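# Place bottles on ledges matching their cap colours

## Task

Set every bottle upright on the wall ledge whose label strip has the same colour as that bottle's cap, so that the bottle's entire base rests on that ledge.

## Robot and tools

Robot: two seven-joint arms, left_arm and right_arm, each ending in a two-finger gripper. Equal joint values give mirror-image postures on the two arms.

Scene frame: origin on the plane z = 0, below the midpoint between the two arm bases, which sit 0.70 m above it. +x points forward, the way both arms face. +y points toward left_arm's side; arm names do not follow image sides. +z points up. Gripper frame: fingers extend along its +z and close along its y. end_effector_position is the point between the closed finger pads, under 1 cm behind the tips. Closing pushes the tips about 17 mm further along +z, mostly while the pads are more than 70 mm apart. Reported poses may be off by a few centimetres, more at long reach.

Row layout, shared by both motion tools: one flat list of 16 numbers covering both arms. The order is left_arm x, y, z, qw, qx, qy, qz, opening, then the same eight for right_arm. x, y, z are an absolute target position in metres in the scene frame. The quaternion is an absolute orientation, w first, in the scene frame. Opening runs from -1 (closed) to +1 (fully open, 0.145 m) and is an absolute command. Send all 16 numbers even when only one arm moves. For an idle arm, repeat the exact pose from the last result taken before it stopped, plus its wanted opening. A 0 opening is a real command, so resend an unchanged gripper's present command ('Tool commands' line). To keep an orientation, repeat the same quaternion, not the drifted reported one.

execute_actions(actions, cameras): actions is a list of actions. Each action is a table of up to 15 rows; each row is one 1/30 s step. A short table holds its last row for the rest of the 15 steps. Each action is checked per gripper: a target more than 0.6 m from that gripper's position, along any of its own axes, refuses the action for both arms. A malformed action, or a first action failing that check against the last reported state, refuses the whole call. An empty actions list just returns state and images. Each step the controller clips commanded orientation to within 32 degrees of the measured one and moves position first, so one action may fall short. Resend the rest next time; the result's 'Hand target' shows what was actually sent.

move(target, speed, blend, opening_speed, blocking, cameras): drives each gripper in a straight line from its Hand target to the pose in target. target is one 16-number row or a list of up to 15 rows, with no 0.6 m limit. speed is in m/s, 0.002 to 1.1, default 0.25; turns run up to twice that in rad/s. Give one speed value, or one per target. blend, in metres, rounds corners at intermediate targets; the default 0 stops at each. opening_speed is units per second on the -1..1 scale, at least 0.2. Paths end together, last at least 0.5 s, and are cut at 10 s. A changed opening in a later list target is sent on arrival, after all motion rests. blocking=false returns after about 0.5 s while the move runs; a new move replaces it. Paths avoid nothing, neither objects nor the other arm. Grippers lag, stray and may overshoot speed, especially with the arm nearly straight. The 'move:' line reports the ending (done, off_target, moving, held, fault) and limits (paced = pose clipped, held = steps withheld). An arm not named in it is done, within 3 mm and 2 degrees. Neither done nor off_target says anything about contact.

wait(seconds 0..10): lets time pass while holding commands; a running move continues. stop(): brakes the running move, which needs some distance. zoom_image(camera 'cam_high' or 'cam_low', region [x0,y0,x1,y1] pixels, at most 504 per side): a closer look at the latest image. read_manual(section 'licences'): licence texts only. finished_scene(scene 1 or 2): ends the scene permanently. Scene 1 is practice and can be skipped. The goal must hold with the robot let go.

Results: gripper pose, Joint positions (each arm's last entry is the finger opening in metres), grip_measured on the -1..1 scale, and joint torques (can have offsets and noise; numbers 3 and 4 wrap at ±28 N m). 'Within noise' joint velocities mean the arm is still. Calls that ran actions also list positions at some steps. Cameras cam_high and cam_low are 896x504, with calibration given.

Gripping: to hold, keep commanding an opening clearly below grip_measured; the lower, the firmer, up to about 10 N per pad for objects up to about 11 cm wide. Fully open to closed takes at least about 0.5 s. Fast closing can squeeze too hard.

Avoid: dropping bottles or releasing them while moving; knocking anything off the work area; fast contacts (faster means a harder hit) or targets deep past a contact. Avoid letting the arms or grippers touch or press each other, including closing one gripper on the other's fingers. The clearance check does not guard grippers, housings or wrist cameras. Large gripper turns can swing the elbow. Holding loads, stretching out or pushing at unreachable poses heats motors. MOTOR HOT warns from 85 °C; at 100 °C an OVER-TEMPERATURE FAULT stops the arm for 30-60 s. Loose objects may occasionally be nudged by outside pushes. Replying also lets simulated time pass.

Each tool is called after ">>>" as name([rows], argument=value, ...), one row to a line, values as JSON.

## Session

>>> execute_actions(actions=[])

>>> zoom_image(camera="cam_high", region=[420, 180, 690, 420])

>>> zoom_image(camera="cam_low", region=[320, 120, 640, 400])

Scene clock: 0.00 s.
left_arm: end_effector_position=(+0.2239, +0.1828, +0.6144) grip_measured=+1.00 end_effector_quat_wxyz=(-0.319, +0.395, -0.515, +0.691) | right_arm: end_effector_position=(+0.4009, -0.1655, +0.3728) grip_measured=+1.00 end_effector_quat_wxyz=(+0.260, +0.265, +0.837, +0.401)
Joint positions: left_arm=[-1.106 0.942 0.535 2.339 -0.48 -0.199 -0.367 0.145] | right_arm=[0.583 0.619 -0.841 0.925 -1.182 -0.496 -0.047 0.145]
Joint velocities: within noise
Joint torques (N m): no reading
Motor temperatures (°C): left_arm=[20 21 22 20 21 23 21] | right_arm=[20 22 22 19 20 19 21]
Hand target: left_arm +0.2239, +0.1828, +0.6144; -0.319, +0.395, -0.515, +0.691 | right_arm +0.4009, -0.1655, +0.3728; +0.260, +0.265, +0.837, +0.401
Tool commands: left_gripper/opening=+1.0 right_gripper/opening=+1.0

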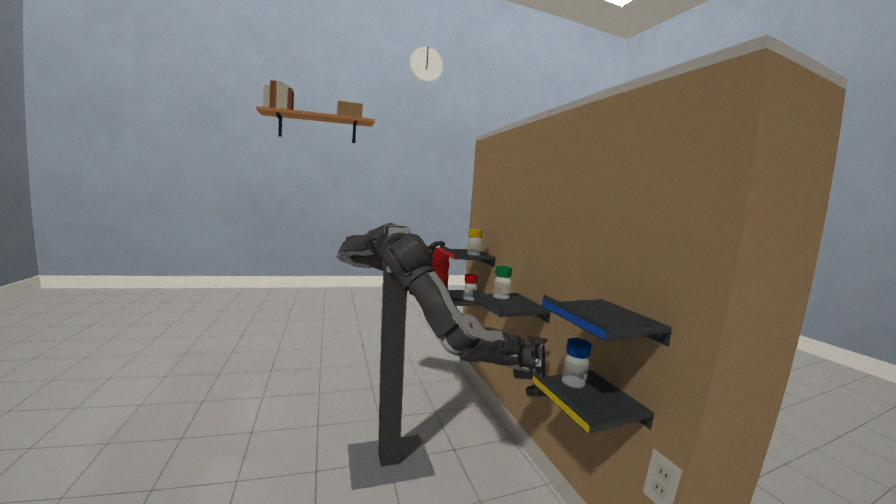

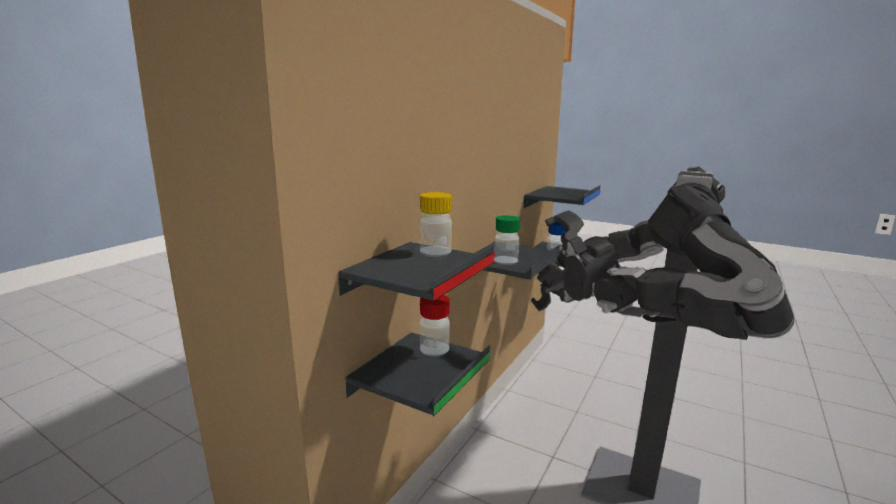

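Scaled by 1.867 from the camera's 896x504 image, which has a finer 1280x720 frame.

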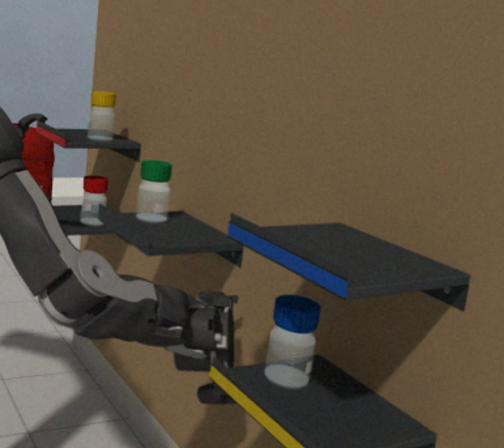

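Scaled by 1.575 from the camera's 896x504 image, which has a finer 1280x720 frame.

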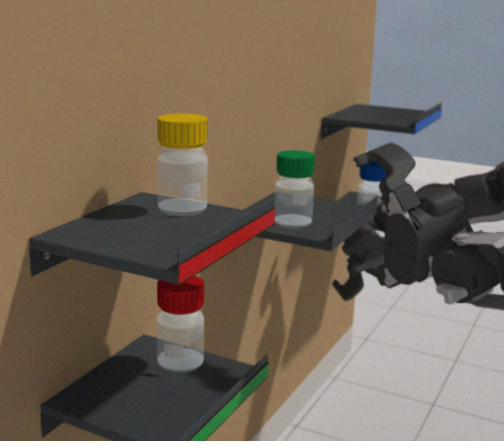

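>>> move([
  [0.26,0.19,0.63,0.246,0.7078,-0.2932,0.5939,0.4,0.28,-0.2,0.46,-0.05,0.7645,0.05,0.6415,0.3],
  [0.28,0.19,0.64,0.4343,0.7654,-0.0334,0.474,0.4,0.25,-0.345,0.51,0,0.7661,0,0.6428,0.3],
  [0.28,0.19,0.63,0.246,0.7078,-0.2932,0.5939,0.4,0.25,-0.358,0.51,0,0.7661,0,0.6428,0.3],
], speed=0.3)

Scene clock: 44.50 s.
left_arm: end_effector_position=(+0.2803, +0.1899, +0.6303) grip_measured=+0.40 end_effector_quat_wxyz=(+0.246, +0.708, -0.291, +0.594) | right_arm: end_effector_position=(+0.2499, -0.3568, +0.5084) grip_measured=+0.30 end_effector_quat_wxyz=(-0.001, +0.768, -0.001, +0.641)
Joint positions: left_arm=[-0.343 1.064 0.489 2.046 1.077 0.438 0.612 0.105] | right_arm=[-0.684 0.628 0.636 1.788 0.781 0.073 0.35 0.098]
Joint velocities: within noise
Joint torques (N m): left_arm=[2.86 5.71 2.73 1.8 0.35 -0.55 0.23] | right_arm=[0.46 5.31 4.37 2.62 0.4 -0.51 0.16]
Motor temperatures (°C): left_arm=[20 21 23 21 21 23 21] | right_arm=[22 23 22 19 20 19 21]
Hand target: left_arm +0.2800, +0.1900, +0.6299; +0.246, +0.708, -0.293, +0.594 | right_arm +0.2500, -0.3580, +0.5101; +0.000, +0.766, +0.000, +0.643
Off the commanded pose: left_arm 0.000 m, 0 deg | right_arm 0.002 m, 0 deg.
move: done

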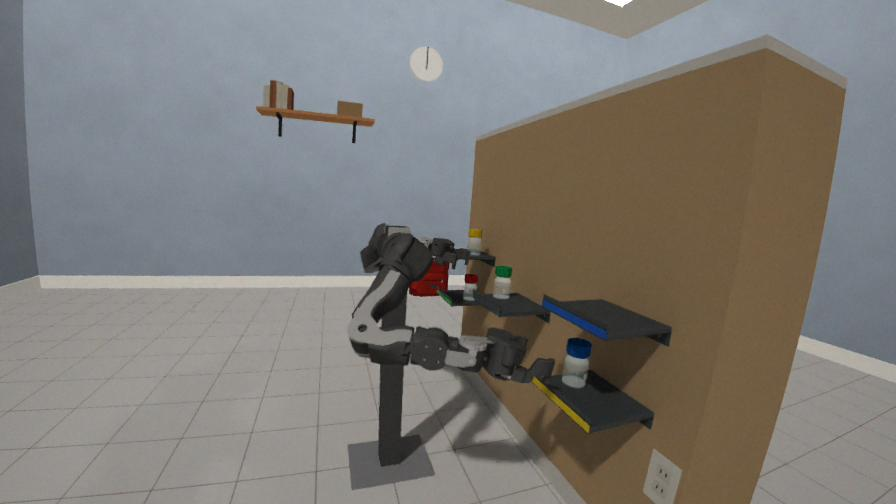

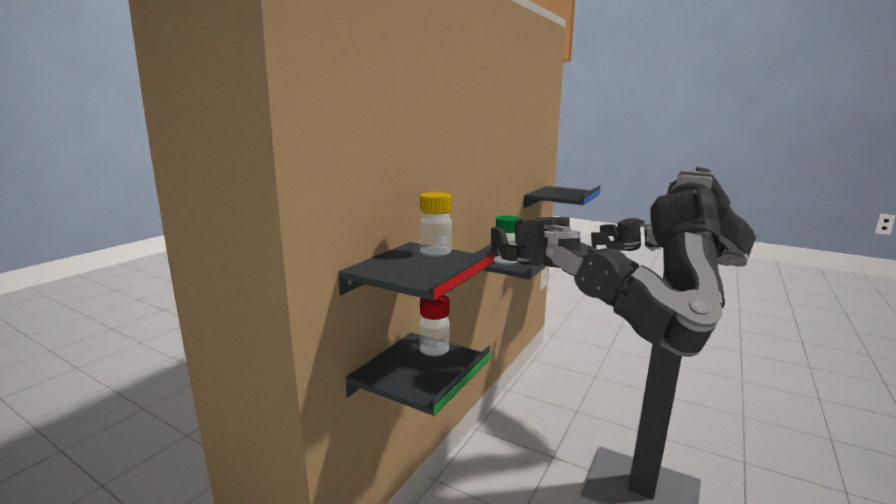

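>>> move([
  [0.29,0.136,0.60,0.246,0.7078,-0.2932,0.5939,0.4,0.30,-0.36,0.502,0,0.7661,0,0.6428,0.3],
  [0.367,0.059,0.580,0.246,0.7078,-0.2932,0.5939,0.4,0.371,-0.36,0.485,0,0.7661,0,0.6428,0.3],
], speed=[0.25,0.15])

>>> zoom_image(camera="cam_low", region=[450, 170, 630, 290])

>>> zoom_image(camera="cam_high", region=[450, 240, 650, 420])

Scene clock: 57.33 s.
left_arm: end_effector_position=(+0.3660, +0.0577, +0.5825) grip_measured=+0.40 end_effector_quat_wxyz=(+0.249, +0.704, -0.295, +0.596) | right_arm: end_effector_position=(+0.3714, -0.3616, +0.4875) grip_measured=+0.30 end_effector_quat_wxyz=(+0.002, +0.765, -0.002, +0.644)
Joint positions: left_arm=[0.473 0.622 -0.482 1.816 0.748 0.503 0.243 0.105] | right_arm=[0.026 0.723 0.152 1.303 0.663 0.087 0.284 0.098]
Joint velocities: within noise
Joint torques (N m): left_arm=[6.76 2.04 1.98 2.84 0.2 -0.55 -0.02] | right_arm=[3.36 6.16 1.94 2.82 0.24 -0.5 0.16]
Motor temperatures (°C): left_arm=[21 22 23 21 21 24 21] | right_arm=[21 23 23 19 20 20 21]
Hand target: left_arm +0.3670, +0.0591, +0.5800; +0.246, +0.708, -0.293, +0.594 | right_arm +0.3709, -0.3600, +0.4849; +0.000, +0.766, +0.000, +0.643
Off the commanded pose: left_arm 0.003 m, 1 deg | right_arm 0.003 m, 0 deg.
move: done

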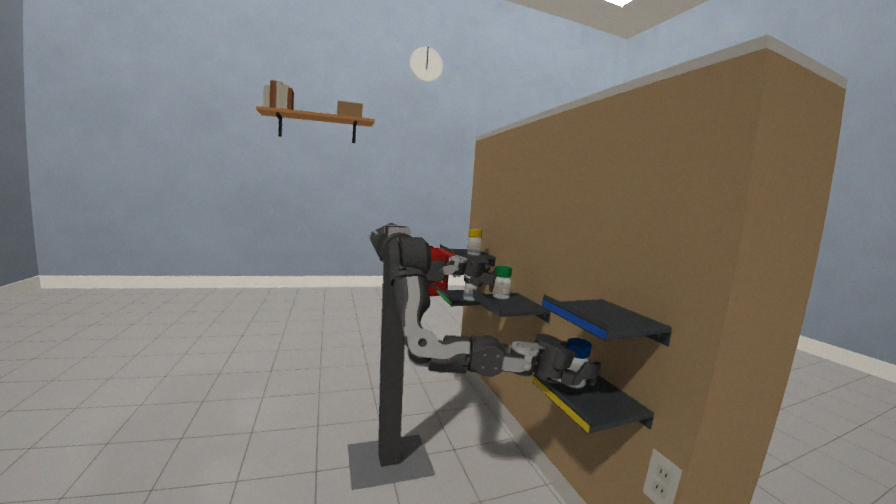

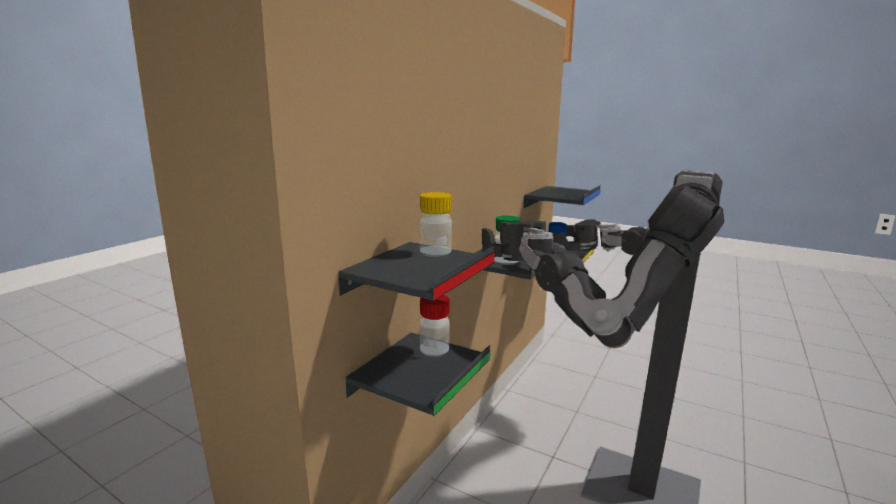

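Scaled by 2.800 from the camera's 896x504 image, which has a finer 1280x720 frame.

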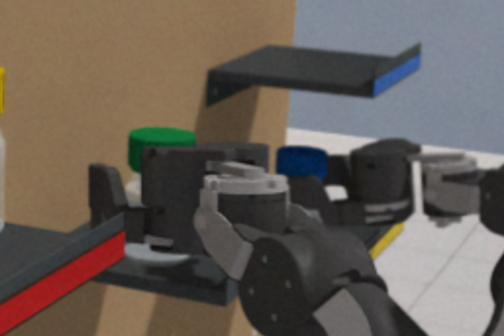

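Scaled by 2.520 from the camera's 896x504 image, which has a finer 1280x720 frame.

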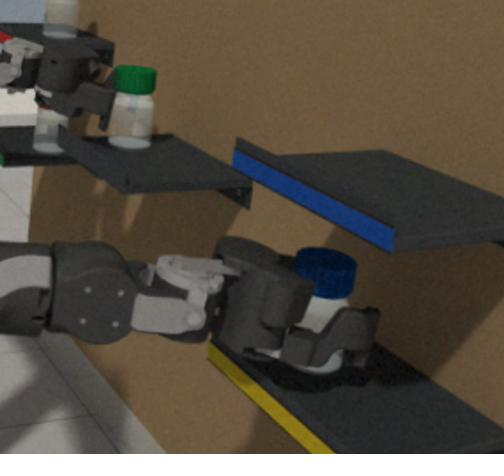

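>>> move([
  [0.367,0.059,0.580,0.246,0.7078,-0.2932,0.5939,-0.6,0.371,-0.36,0.485,0,0.7661,0,0.6428,-0.6],
  [0.367,0.059,0.625,0.246,0.7078,-0.2932,0.5939,-0.6,0.371,-0.36,0.525,0,0.7661,0,0.6428,-0.6],
  [0.345,0.2,0.62,0.1116,0.7545,-0.133,0.633,-0.6,0.355,-0.21,0.53,-0.1116,0.7545,0.133,0.633,-0.6],
  [0.29,0.21,0.53,0.1116,0.7545,-0.133,0.633,-0.6,0.35,-0.205,0.64,-0.1116,0.7545,0.133,0.633,-0.6],
  [0.235,0.33,0.525,0,0.7661,0,0.6428,-0.6,0.35,-0.205,0.722,-0.0561,0.7632,0.0668,0.6404,-0.6],
], speed=[0.2,0.15,0.25,0.25,0.25], opening_speed=1.0)

Scene clock: 78.03 s.
left_arm: end_effector_position=(+0.2346, +0.3301, +0.5228) grip_measured=-0.30 end_effector_quat_wxyz=(-0.001, +0.771, +0.000, +0.637) | right_arm: end_effector_position=(+0.3502, -0.2057, +0.7221) grip_measured=-0.24 end_effector_quat_wxyz=(-0.056, +0.751, +0.073, +0.654)
Joint positions: left_arm=[-0.746 0.51 0.697 1.981 0.728 0.168 0.328 0.053] | right_arm=[0.635 1.072 -0.145 2.119 1.559 0.785 -0.586 0.058]
Joint velocities: within noise
Joint torques (N m): left_arm=[0.73 3.23 2.41 3.92 0.43 -0.93 0.23] | right_arm=[4.76 3.2 2.62 1.07 -0.13 -0.32 -0.15]
Motor temperatures (°C): left_arm=[22 22 24 21 21 24 21] | right_arm=[22 24 22 20 20 20 21]
Hand target: left_arm +0.2350, +0.3300, +0.5250; +0.000, +0.766, +0.000, +0.643 | right_arm +0.3501, -0.2051, +0.7217; -0.056, +0.751, +0.074, +0.654
Off the commanded pose: left_arm 0.002 m, 1 deg | right_arm 0.001 m, 2 deg.
joint sent to its limit (right arm) — joint 5 (forearm roll), upper limit; joint 6 (wrist pitch), upper limit. The joint targets still meet the commanded pose.
move: done

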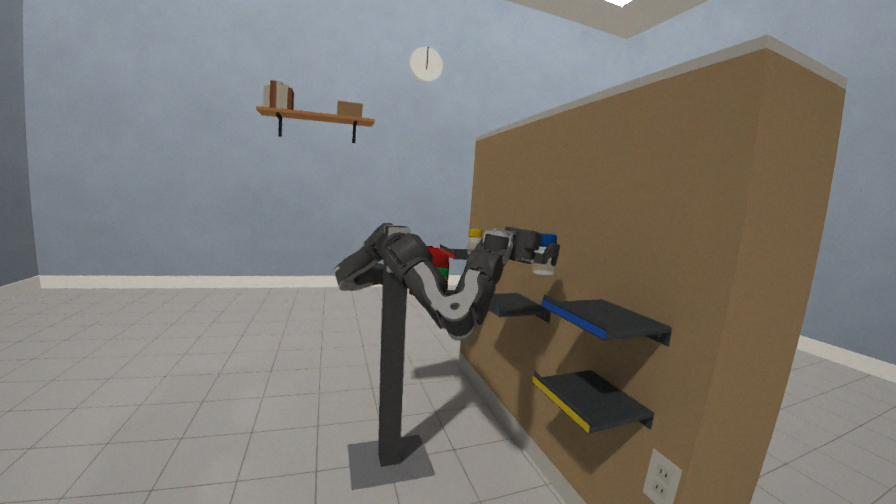

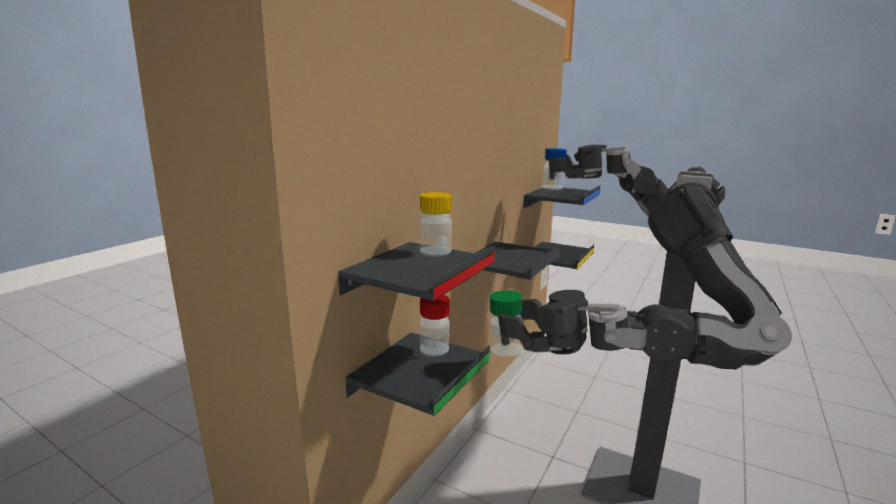

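>>> move([
  [0.235,0.42,0.523,-0.1116,0.7545,0.133,0.633,-0.6,0.36,-0.3,0.722,-0.056,0.763,0.067,0.640,-0.6],
  [0.375,0.467,0.517,-0.1116,0.7545,0.133,0.633,-0.6,0.372,-0.42,0.715,0,0.7661,0,0.6428,-0.6],
  [0.375,0.467,0.497,-0.1116,0.7545,0.133,0.633,-0.6,0.372,-0.42,0.69,0,0.7661,0,0.6428,-0.6],
], speed=[0.2,0.15,0.06])

Scene clock: 122.17 s.
left_arm: end_effector_position=(+0.3736, +0.4684, +0.4961) grip_measured=-0.30 end_effector_quat_wxyz=(-0.113, +0.757, +0.135, +0.629) | right_arm: end_effector_position=(+0.3718, -0.4206, +0.6845) grip_measured=-0.24 end_effector_quat_wxyz=(+0.000, +0.773, -0.002, +0.635)
Joint positions: left_arm=[0.245 0.72 0.278 1.003 0.542 0.133 0.204 0.053] | right_arm=[0.275 1.34 0.111 1.345 1.197 0.51 0.277 0.058]
Joint velocities: within noise
Joint torques (N m): left_arm=[7.03 6.74 1.13 4.25 0.25 -0.97 0.23] | right_arm=[4.47 8.29 5.68 1.94 0.3 -0.74 0.13]
Motor temperatures (°C): left_arm=[21 22 24 22 21 25 21] | right_arm=[22 23 23 19 20 20 21]
Hand target: left_arm +0.3750, +0.4669, +0.4970; -0.111, +0.754, +0.133, +0.633 | right_arm +0.3719, -0.4200, +0.6900; +0.000, +0.766, +0.000, +0.643
Off the commanded pose: left_arm 0.002 m, 1 deg | right_arm 0.006 m, 1 deg.
move: off_target (right_arm)

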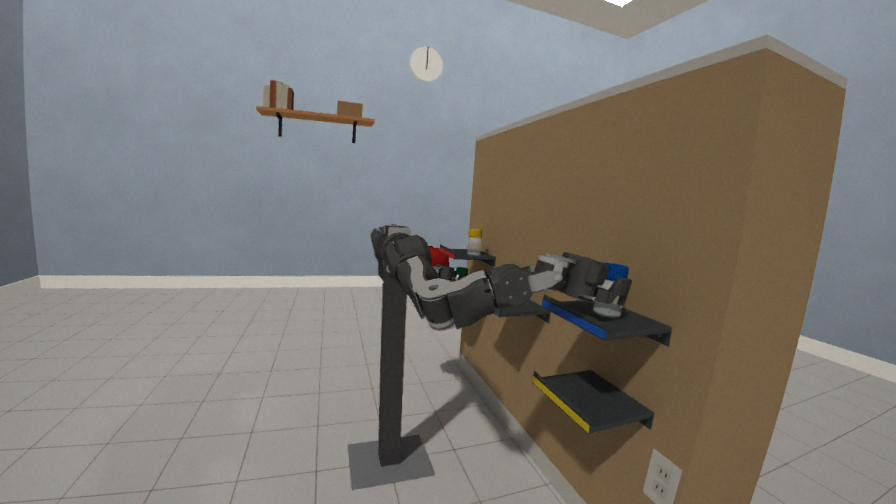

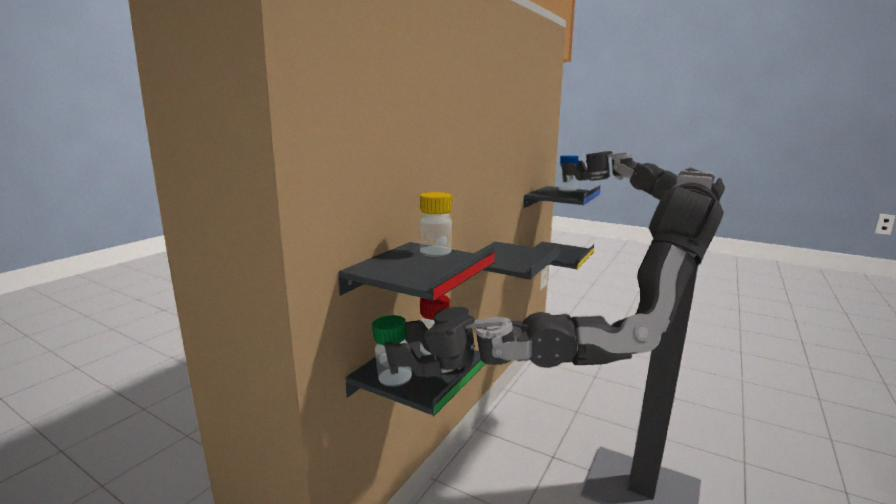

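>>> move(target=[0.375,0.467,0.490,-0.1116,0.7545,0.133,0.633,-0.6,0.372,-0.42,0.683,0,0.7661,0,0.6428,-0.6], speed=0.03)

Scene clock: 128.53 s.
left_arm: end_effector_position=(+0.3741, +0.4692, +0.4926) grip_measured=-0.30 end_effector_quat_wxyz=(-0.116, +0.754, +0.133, +0.633) | right_arm: end_effector_position=(+0.3718, -0.4207, +0.6796) grip_measured=-0.24 end_effector_quat_wxyz=(+0.001, +0.771, -0.001, +0.637)
Joint positions: left_arm=[0.252 0.717 0.267 0.976 0.54 0.097 0.209 0.053] | right_arm=[0.242 1.331 0.13 1.348 1.192 0.488 0.277 0.058]
Joint velocities: within noise
Joint torques (N m): left_arm=[6.69 6.18 0.81 3.67 0.29 -0.77 0.22] | right_arm=[3.6 7.87 5.81 1.87 0.27 -0.69 0.11]
Motor temperatures (°C): left_arm=[22 23 24 22 21 25 21] | right_arm=[22 24 23 19 20 20 21]
Hand target: left_arm +0.3750, +0.4670, +0.4900; -0.112, +0.754, +0.133, +0.633 | right_arm +0.3720, -0.4199, +0.6829; +0.000, +0.766, +0.000, +0.643
Off the commanded pose: left_arm 0.003 m, 0 deg | right_arm 0.003 m, 1 deg.
move: done

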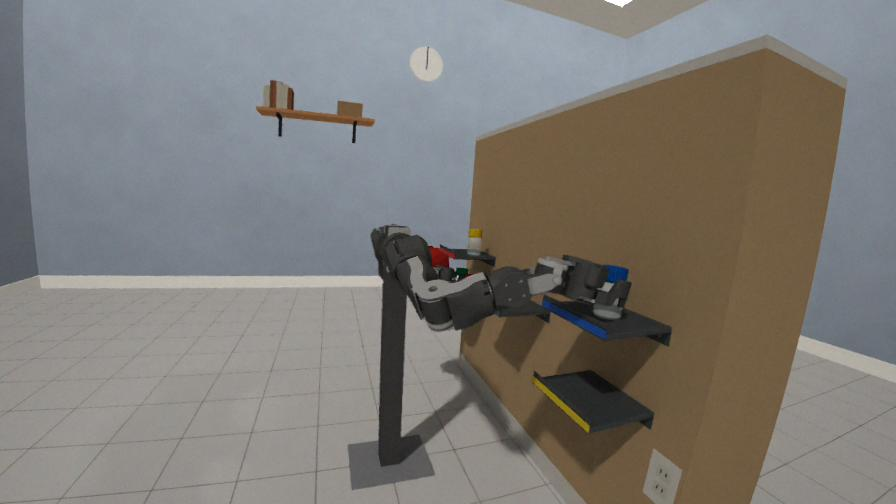

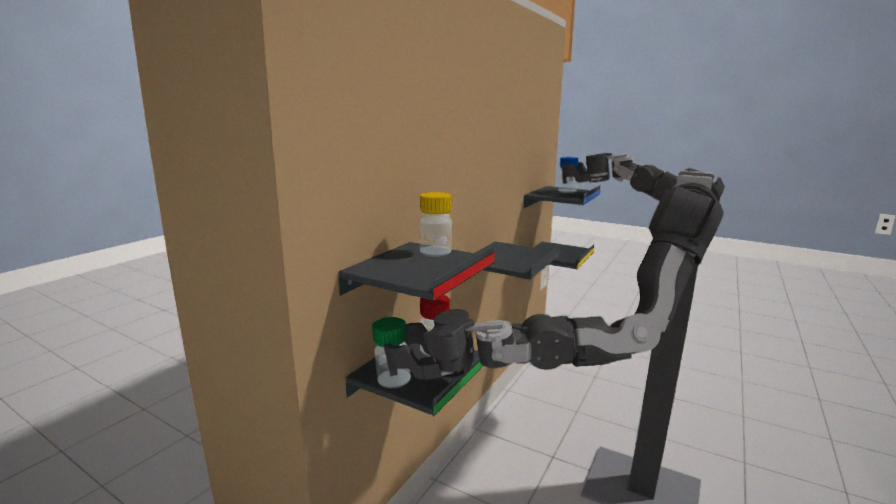

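>>> move(target=[0.375,0.467,0.487,-0.1116,0.7545,0.133,0.633,-0.6,0.372,-0.42,0.678,0,0.7661,0,0.6428,-0.6], speed=0.03)

>>> zoom_image(camera="cam_high", region=[500, 210, 700, 350])

Scene clock: 134.53 s.
left_arm: end_effector_position=(+0.3746, +0.4696, +0.4921) grip_measured=-0.30 end_effector_quat_wxyz=(-0.117, +0.751, +0.132, +0.637) | right_arm: end_effector_position=(+0.3720, -0.4206, +0.6791) grip_measured=-0.24 end_effector_quat_wxyz=(+0.002, +0.766, +0.001, +0.643)
Joint positions: left_arm=[0.256 0.717 0.26 0.963 0.542 0.076 0.211 0.053] | right_arm=[0.218 1.33 0.141 1.35 1.196 0.458 0.277 0.058]
Joint velocities: within noise
Joint torques (N m): left_arm=[6.34 6 0.61 3.38 0.3 -0.56 0.21] | right_arm=[3.1 7.85 4.72 1.68 0.34 -0.41 0.06]
Motor temperatures (°C): left_arm=[22 23 24 22 21 25 21] | right_arm=[22 24 24 19 20 20 21]
Hand target: left_arm +0.3749, +0.4671, +0.4872; -0.112, +0.754, +0.133, +0.633 | right_arm +0.3720, -0.4200, +0.6781; +0.000, +0.766, +0.000, +0.643
Off the commanded pose: left_arm 0.006 m, 1 deg | right_arm 0.001 m, 0 deg.
move: off_target (left_arm)

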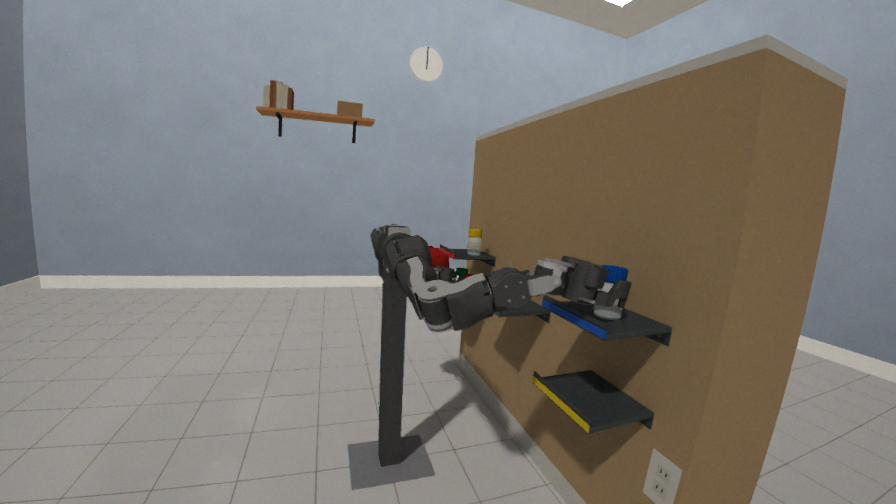

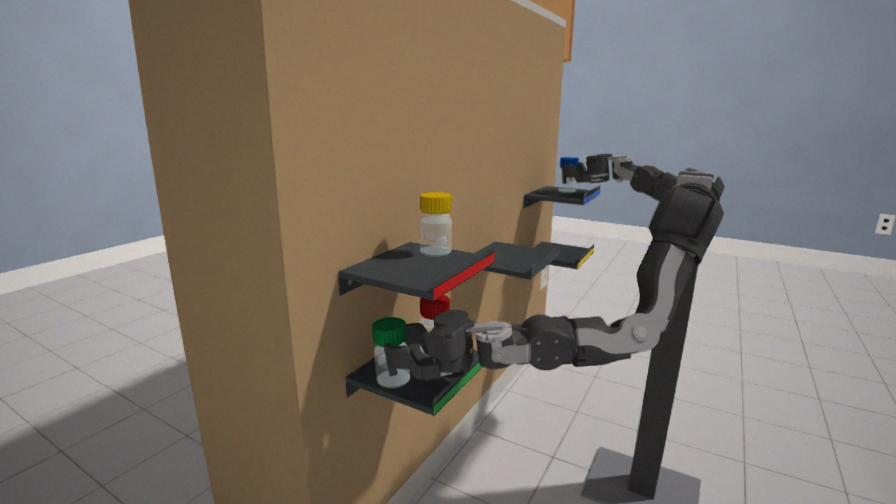

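Scaled by 2.520 from the camera's 896x504 image, which has a finer 1280x720 frame.

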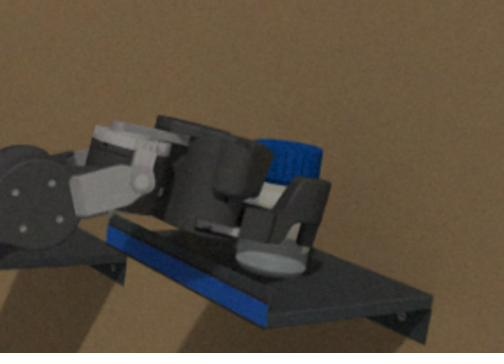

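>>> move([
  [0.375,0.467,0.490,-0.1116,0.7545,0.133,0.633,0.05,0.372,-0.42,0.680,0,0.7661,0,0.6428,0.2],
  [0.25,0.422,0.505,-0.1116,0.7545,0.133,0.633,0.05,0.25,-0.42,0.70,0,0.7661,0,0.6428,0.2],
  [0.235,0.41,0.61,0,0.7661,0,0.6428,0.3,0.25,-0.33,0.70,-0.0561,0.7632,0.0668,0.6404,0.2],
], speed=[0.05,0.15,0.25], opening_speed=1.0)

Scene clock: 151.83 s.
left_arm: end_effector_position=(+0.2352, +0.4099, +0.6112) grip_measured=+0.30 end_effector_quat_wxyz=(-0.002, +0.765, +0.000, +0.644) | right_arm: end_effector_position=(+0.2501, -0.3289, +0.7014) grip_measured=+0.20 end_effector_quat_wxyz=(-0.056, +0.762, +0.070, +0.642)
Joint positions: left_arm=[-0.791 0.79 1.112 1.79 0.994 0.387 0.521 0.098] | right_arm=[-0.718 0.97 1.319 2.051 1.273 0.784 0.361 0.09]
Joint velocities: within noise
Joint torques (N m): left_arm=[-0.04 5.6 2.61 1.98 0.41 -0.51 0.21] | right_arm=[0.3 4.58 2.89 0.87 0.31 -0.33 -0.16]
Motor temperatures (°C): left_arm=[22 24 23 22 21 25 21] | right_arm=[22 25 24 19 20 20 21]
Hand target: left_arm +0.2350, +0.4100, +0.6100; +0.000, +0.766, +0.000, +0.643 | right_arm +0.2500, -0.3299, +0.7000; -0.056, +0.763, +0.067, +0.640
Off the commanded pose: left_arm 0.001 m, 0 deg | right_arm 0.002 m, 0 deg.
joint sent to its limit (right arm) — joint 6 (wrist pitch), upper limit. The joint targets still meet the commanded pose.
move: done

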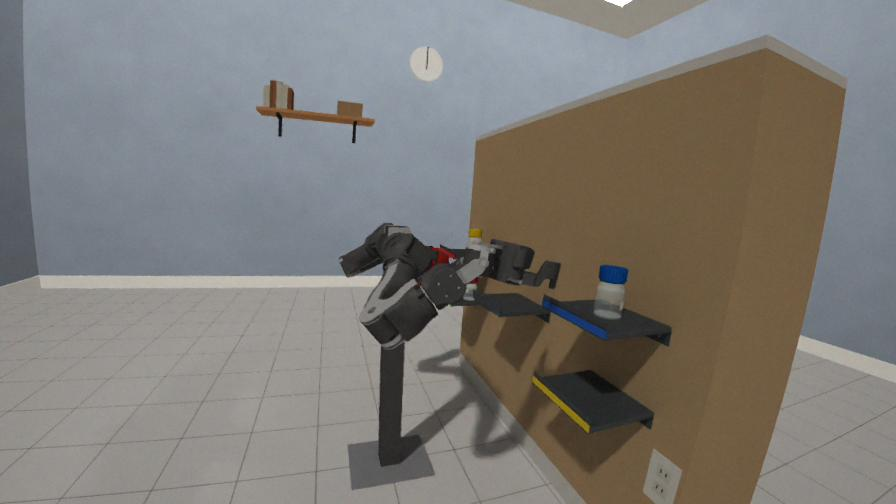

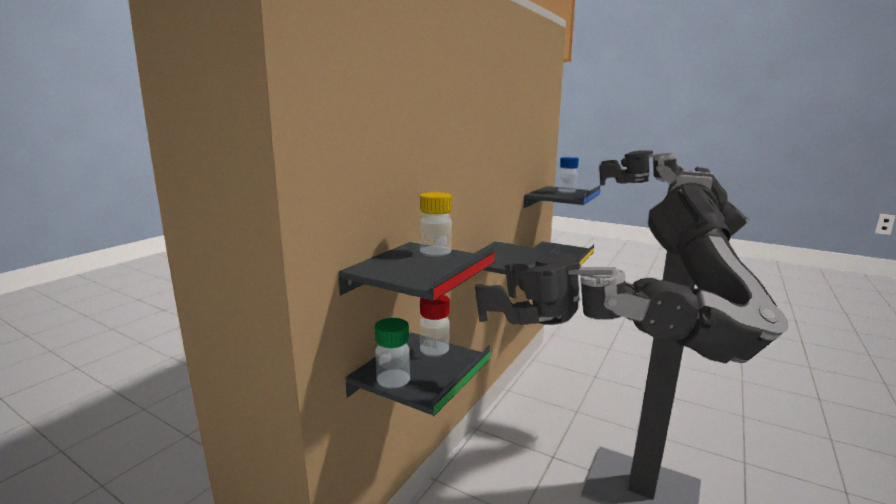

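>>> move([
  [0.235,0.41,0.702,0.1116,0.7545,-0.133,0.633,0.3,0.28,-0.20,0.66,-0.1116,0.7545,0.133,0.633,0.3],
  [0.375,0.359,0.697,0.1116,0.7545,-0.133,0.633,0.3,0.32,-0.2,0.60,-0.246,0.7078,0.2932,0.5939,0.3],
  [0.375,0.359,0.686,0.1116,0.7545,-0.133,0.633,-0.6,0.32,-0.2,0.60,-0.246,0.7078,0.2932,0.5939,0.3],
], speed=[0.2,0.12,0.06], opening_speed=0.8)

Scene clock: 164.87 s.
left_arm: end_effector_position=(+0.3754, +0.3573, +0.6882) grip_measured=-0.60 end_effector_quat_wxyz=(+0.113, +0.752, -0.136, +0.635) | right_arm: end_effector_position=(+0.3184, -0.1975, +0.6019) grip_measured=+0.30 end_effector_quat_wxyz=(-0.249, +0.705, +0.298, +0.594)
Joint positions: left_arm=[-1.023 1.639 1.069 1.324 1.503 0.197 0.554 0.03] | right_arm=[-0.059 1.261 -0.016 1.814 1.158 0.145 0.568 0.098]
Joint velocities: within noise
Joint torques (N m): left_arm=[4.87 4.02 3.03 0.05 0.4 -0.51 0] | right_arm=[3.26 5.58 3.56 0.24 0.4 -0.33 -0.16]
Motor temperatures (°C): left_arm=[22 24 24 22 21 25 21] | right_arm=[21 24 23 19 20 20 21]
Hand target: left_arm +0.3750, +0.3589, +0.6859; +0.112, +0.755, -0.133, +0.633 | right_arm +0.3199, -0.2000, +0.6000; -0.246, +0.708, +0.293, +0.594
Off the commanded pose: left_arm 0.003 m, 0 deg | right_arm 0.003 m, 1 deg.
move: done

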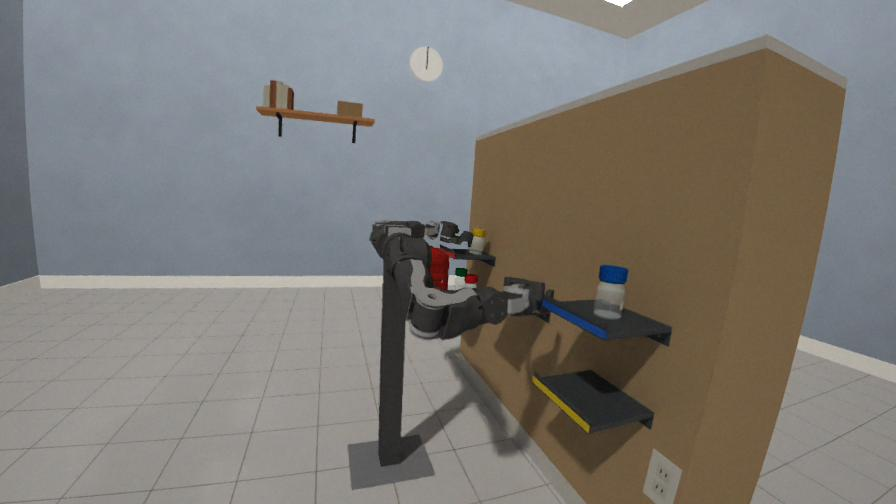

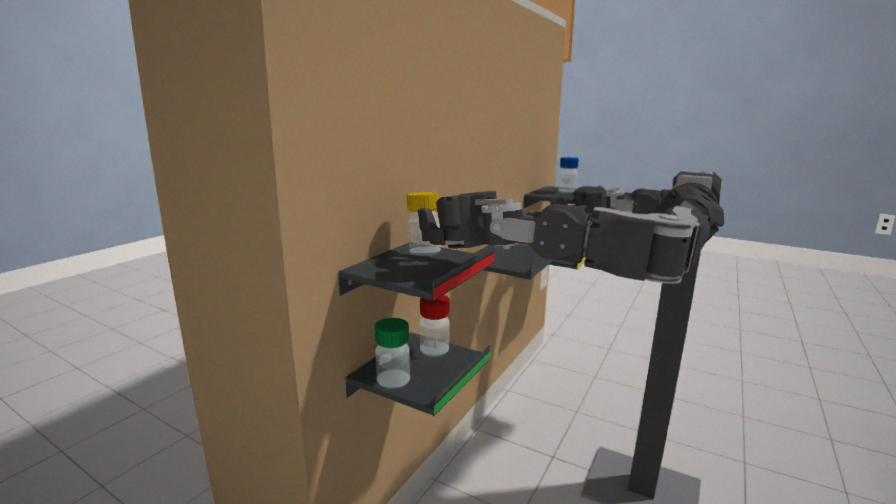

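>>> zoom_image(camera="cam_low", region=[330, 170, 510, 310])

>>> zoom_image(camera="cam_high", region=[410, 190, 530, 280])

Scaled by 2.800 from the camera's 896x504 image, which has a finer 1280x720 frame.

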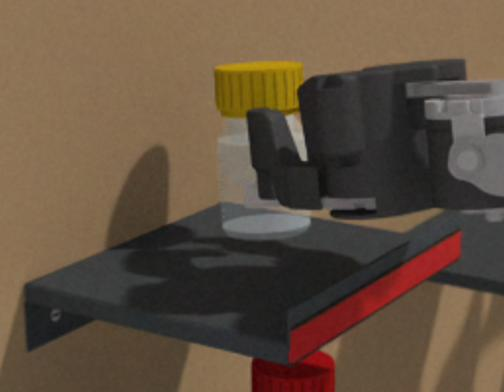

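Scaled by 4.200 from the camera's 896x504 image, which has a finer 1280x720 frame.

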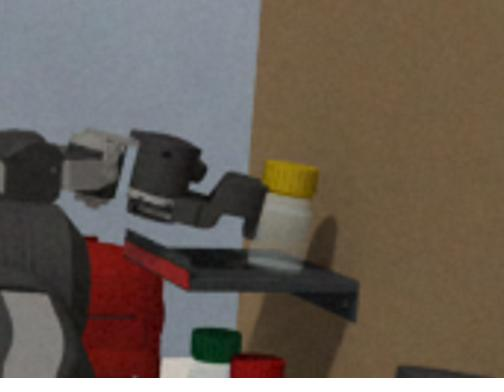

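>>> move(target=[0.26,0.385,0.694,0.1116,0.7545,-0.133,0.633,-0.6,0.32,-0.2,0.60,-0.246,0.7078,0.2932,0.5939,0.3], speed=0.15)

>>> zoom_image(camera="cam_low", region=[330, 170, 510, 310])

>>> zoom_image(camera="cam_high", region=[410, 190, 530, 280])

Scene clock: 228.50 s.
left_arm: end_effector_position=(+0.2602, +0.3860, +0.6942) grip_measured=-0.60 end_effector_quat_wxyz=(+0.110, +0.753, -0.131, +0.635) | right_arm: end_effector_position=(+0.3184, -0.1975, +0.6019) grip_measured=+0.30 end_effector_quat_wxyz=(-0.249, +0.705, +0.298, +0.594)
Joint positions: left_arm=[-1.006 1.153 1.399 1.575 1.205 0.464 0.832 0.03] | right_arm=[-0.059 1.261 -0.016 1.814 1.158 0.145 0.568 0.098]
Joint velocities: within noise
Joint torques (N m): left_arm=[1.09 5.18 3.52 1.47 0.42 -0.3 0.23] | right_arm=[3.44 5.39 3.63 0.24 0.39 -0.32 -0.17]
Motor temperatures (°C): left_arm=[22 23 25 21 22 25 21] | right_arm=[22 24 23 19 20 20 21]
Hand target: left_arm +0.2600, +0.3850, +0.6940; +0.112, +0.754, -0.133, +0.633 | right_arm +0.3199, -0.2000, +0.6000; -0.246, +0.708, +0.293, +0.594
Off the commanded pose: left_arm 0.001 m, 0 deg | right_arm 0.003 m, 1 deg.
move: done

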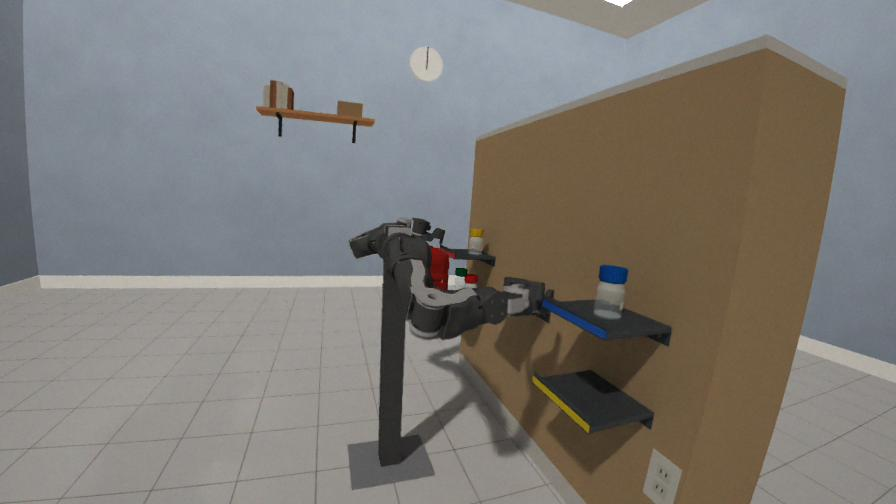

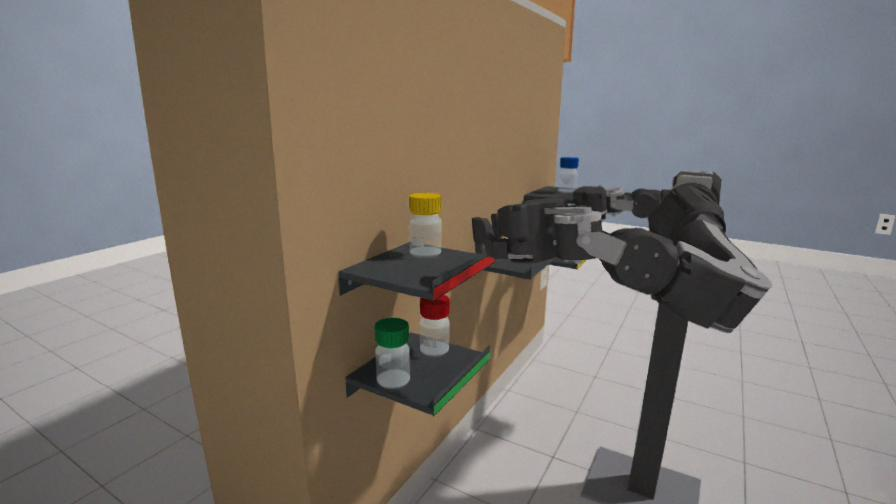

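Scaled by 2.800 from the camera's 896x504 image, which has a finer 1280x720 frame.

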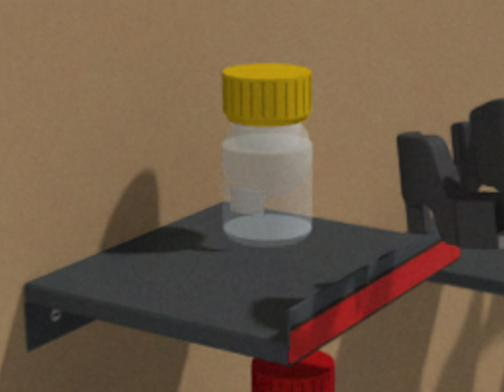

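Scaled by 4.200 from the camera's 896x504 image, which has a finer 1280x720 frame.

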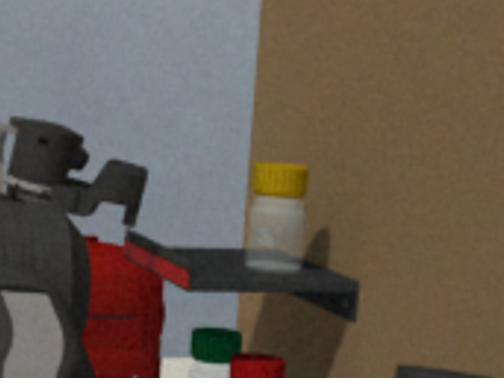

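>>> move([
  [0.26,0.394,0.697,0.1116,0.7545,-0.133,0.633,0.45,0.32,-0.2,0.60,-0.246,0.7078,0.2932,0.5939,0.3],
  [0.35,0.361,0.694,0.1116,0.7545,-0.133,0.633,0.45,0.32,-0.2,0.60,-0.246,0.7078,0.2932,0.5939,0.3],
], speed=[0.15,0.12])

>>> zoom_image(camera="cam_low", region=[330, 170, 510, 310])

>>> zoom_image(camera="cam_high", region=[410, 190, 530, 280])

Scene clock: 266.73 s.
left_arm: end_effector_position=(+0.3503, +0.3593, +0.6968) grip_measured=+0.45 end_effector_quat_wxyz=(+0.113, +0.752, -0.136, +0.635) | right_arm: end_effector_position=(+0.3184, -0.1975, +0.6019) grip_measured=+0.30 end_effector_quat_wxyz=(-0.249, +0.705, +0.298, +0.594)
Joint positions: left_arm=[-1.005 1.519 1.169 1.422 1.422 0.3 0.576 0.108] | right_arm=[-0.059 1.261 -0.016 1.814 1.158 0.145 0.568 0.098]
Joint velocities: within noise
Joint torques (N m): left_arm=[3.71 4.07 2.77 0.42 0.47 -0.57 -0.01] | right_arm=[3.47 5.58 3.62 0.25 0.43 -0.32 -0.15]
Motor temperatures (°C): left_arm=[21 24 26 21 22 24 21] | right_arm=[22 25 23 19 20 20 21]
Hand target: left_arm +0.3500, +0.3611, +0.6940; +0.112, +0.754, -0.133, +0.633 | right_arm +0.3199, -0.2000, +0.6000; -0.246, +0.708, +0.293, +0.594
Off the commanded pose: left_arm 0.003 m, 1 deg | right_arm 0.003 m, 1 deg.
move: done

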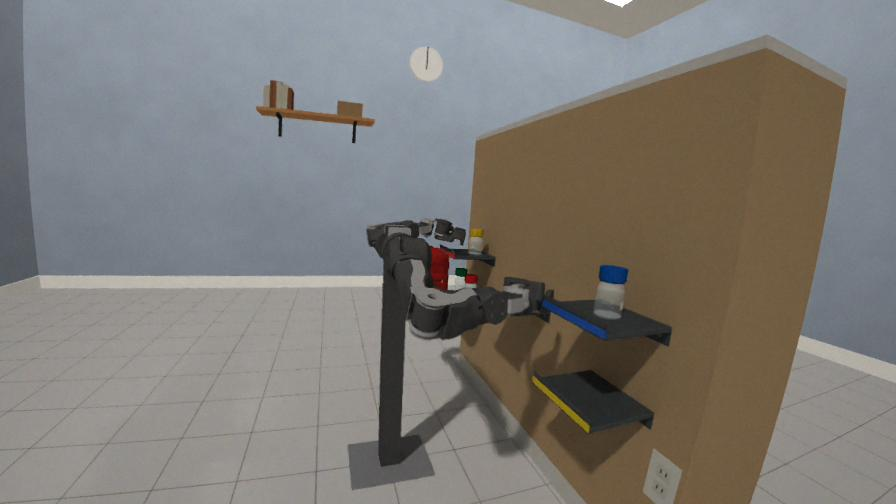

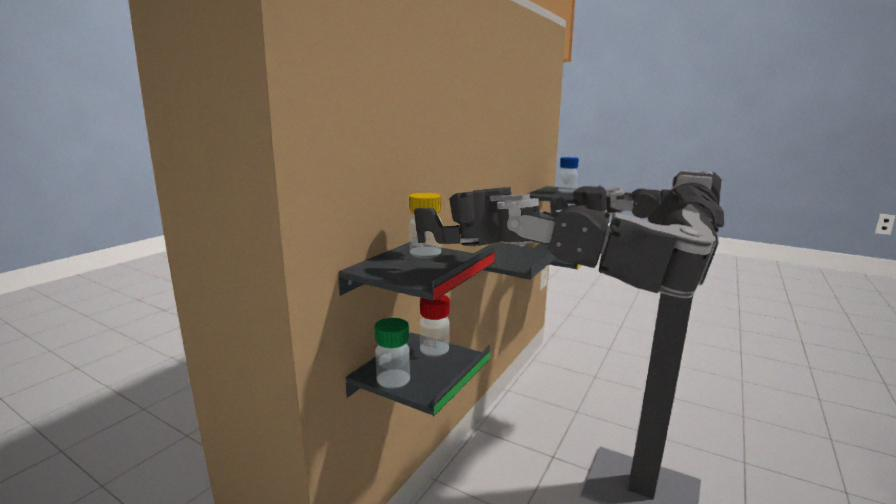

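Scaled by 2.800 from the camera's 896x504 image, which has a finer 1280x720 frame.

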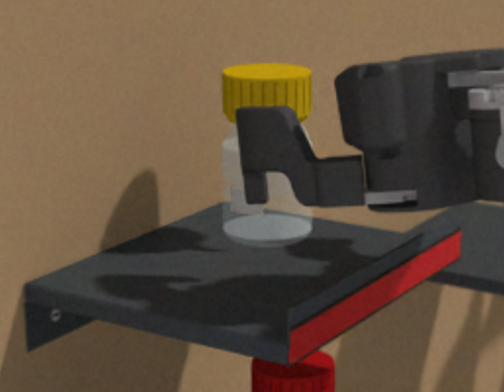

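Scaled by 4.200 from the camera's 896x504 image, which has a finer 1280x720 frame.

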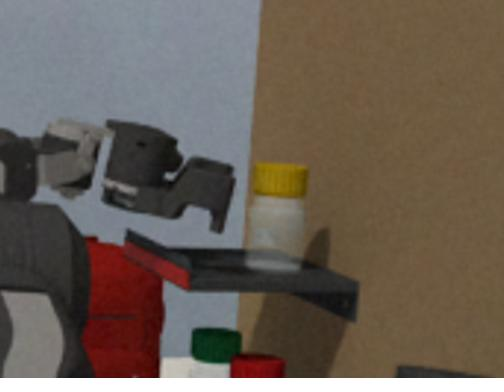

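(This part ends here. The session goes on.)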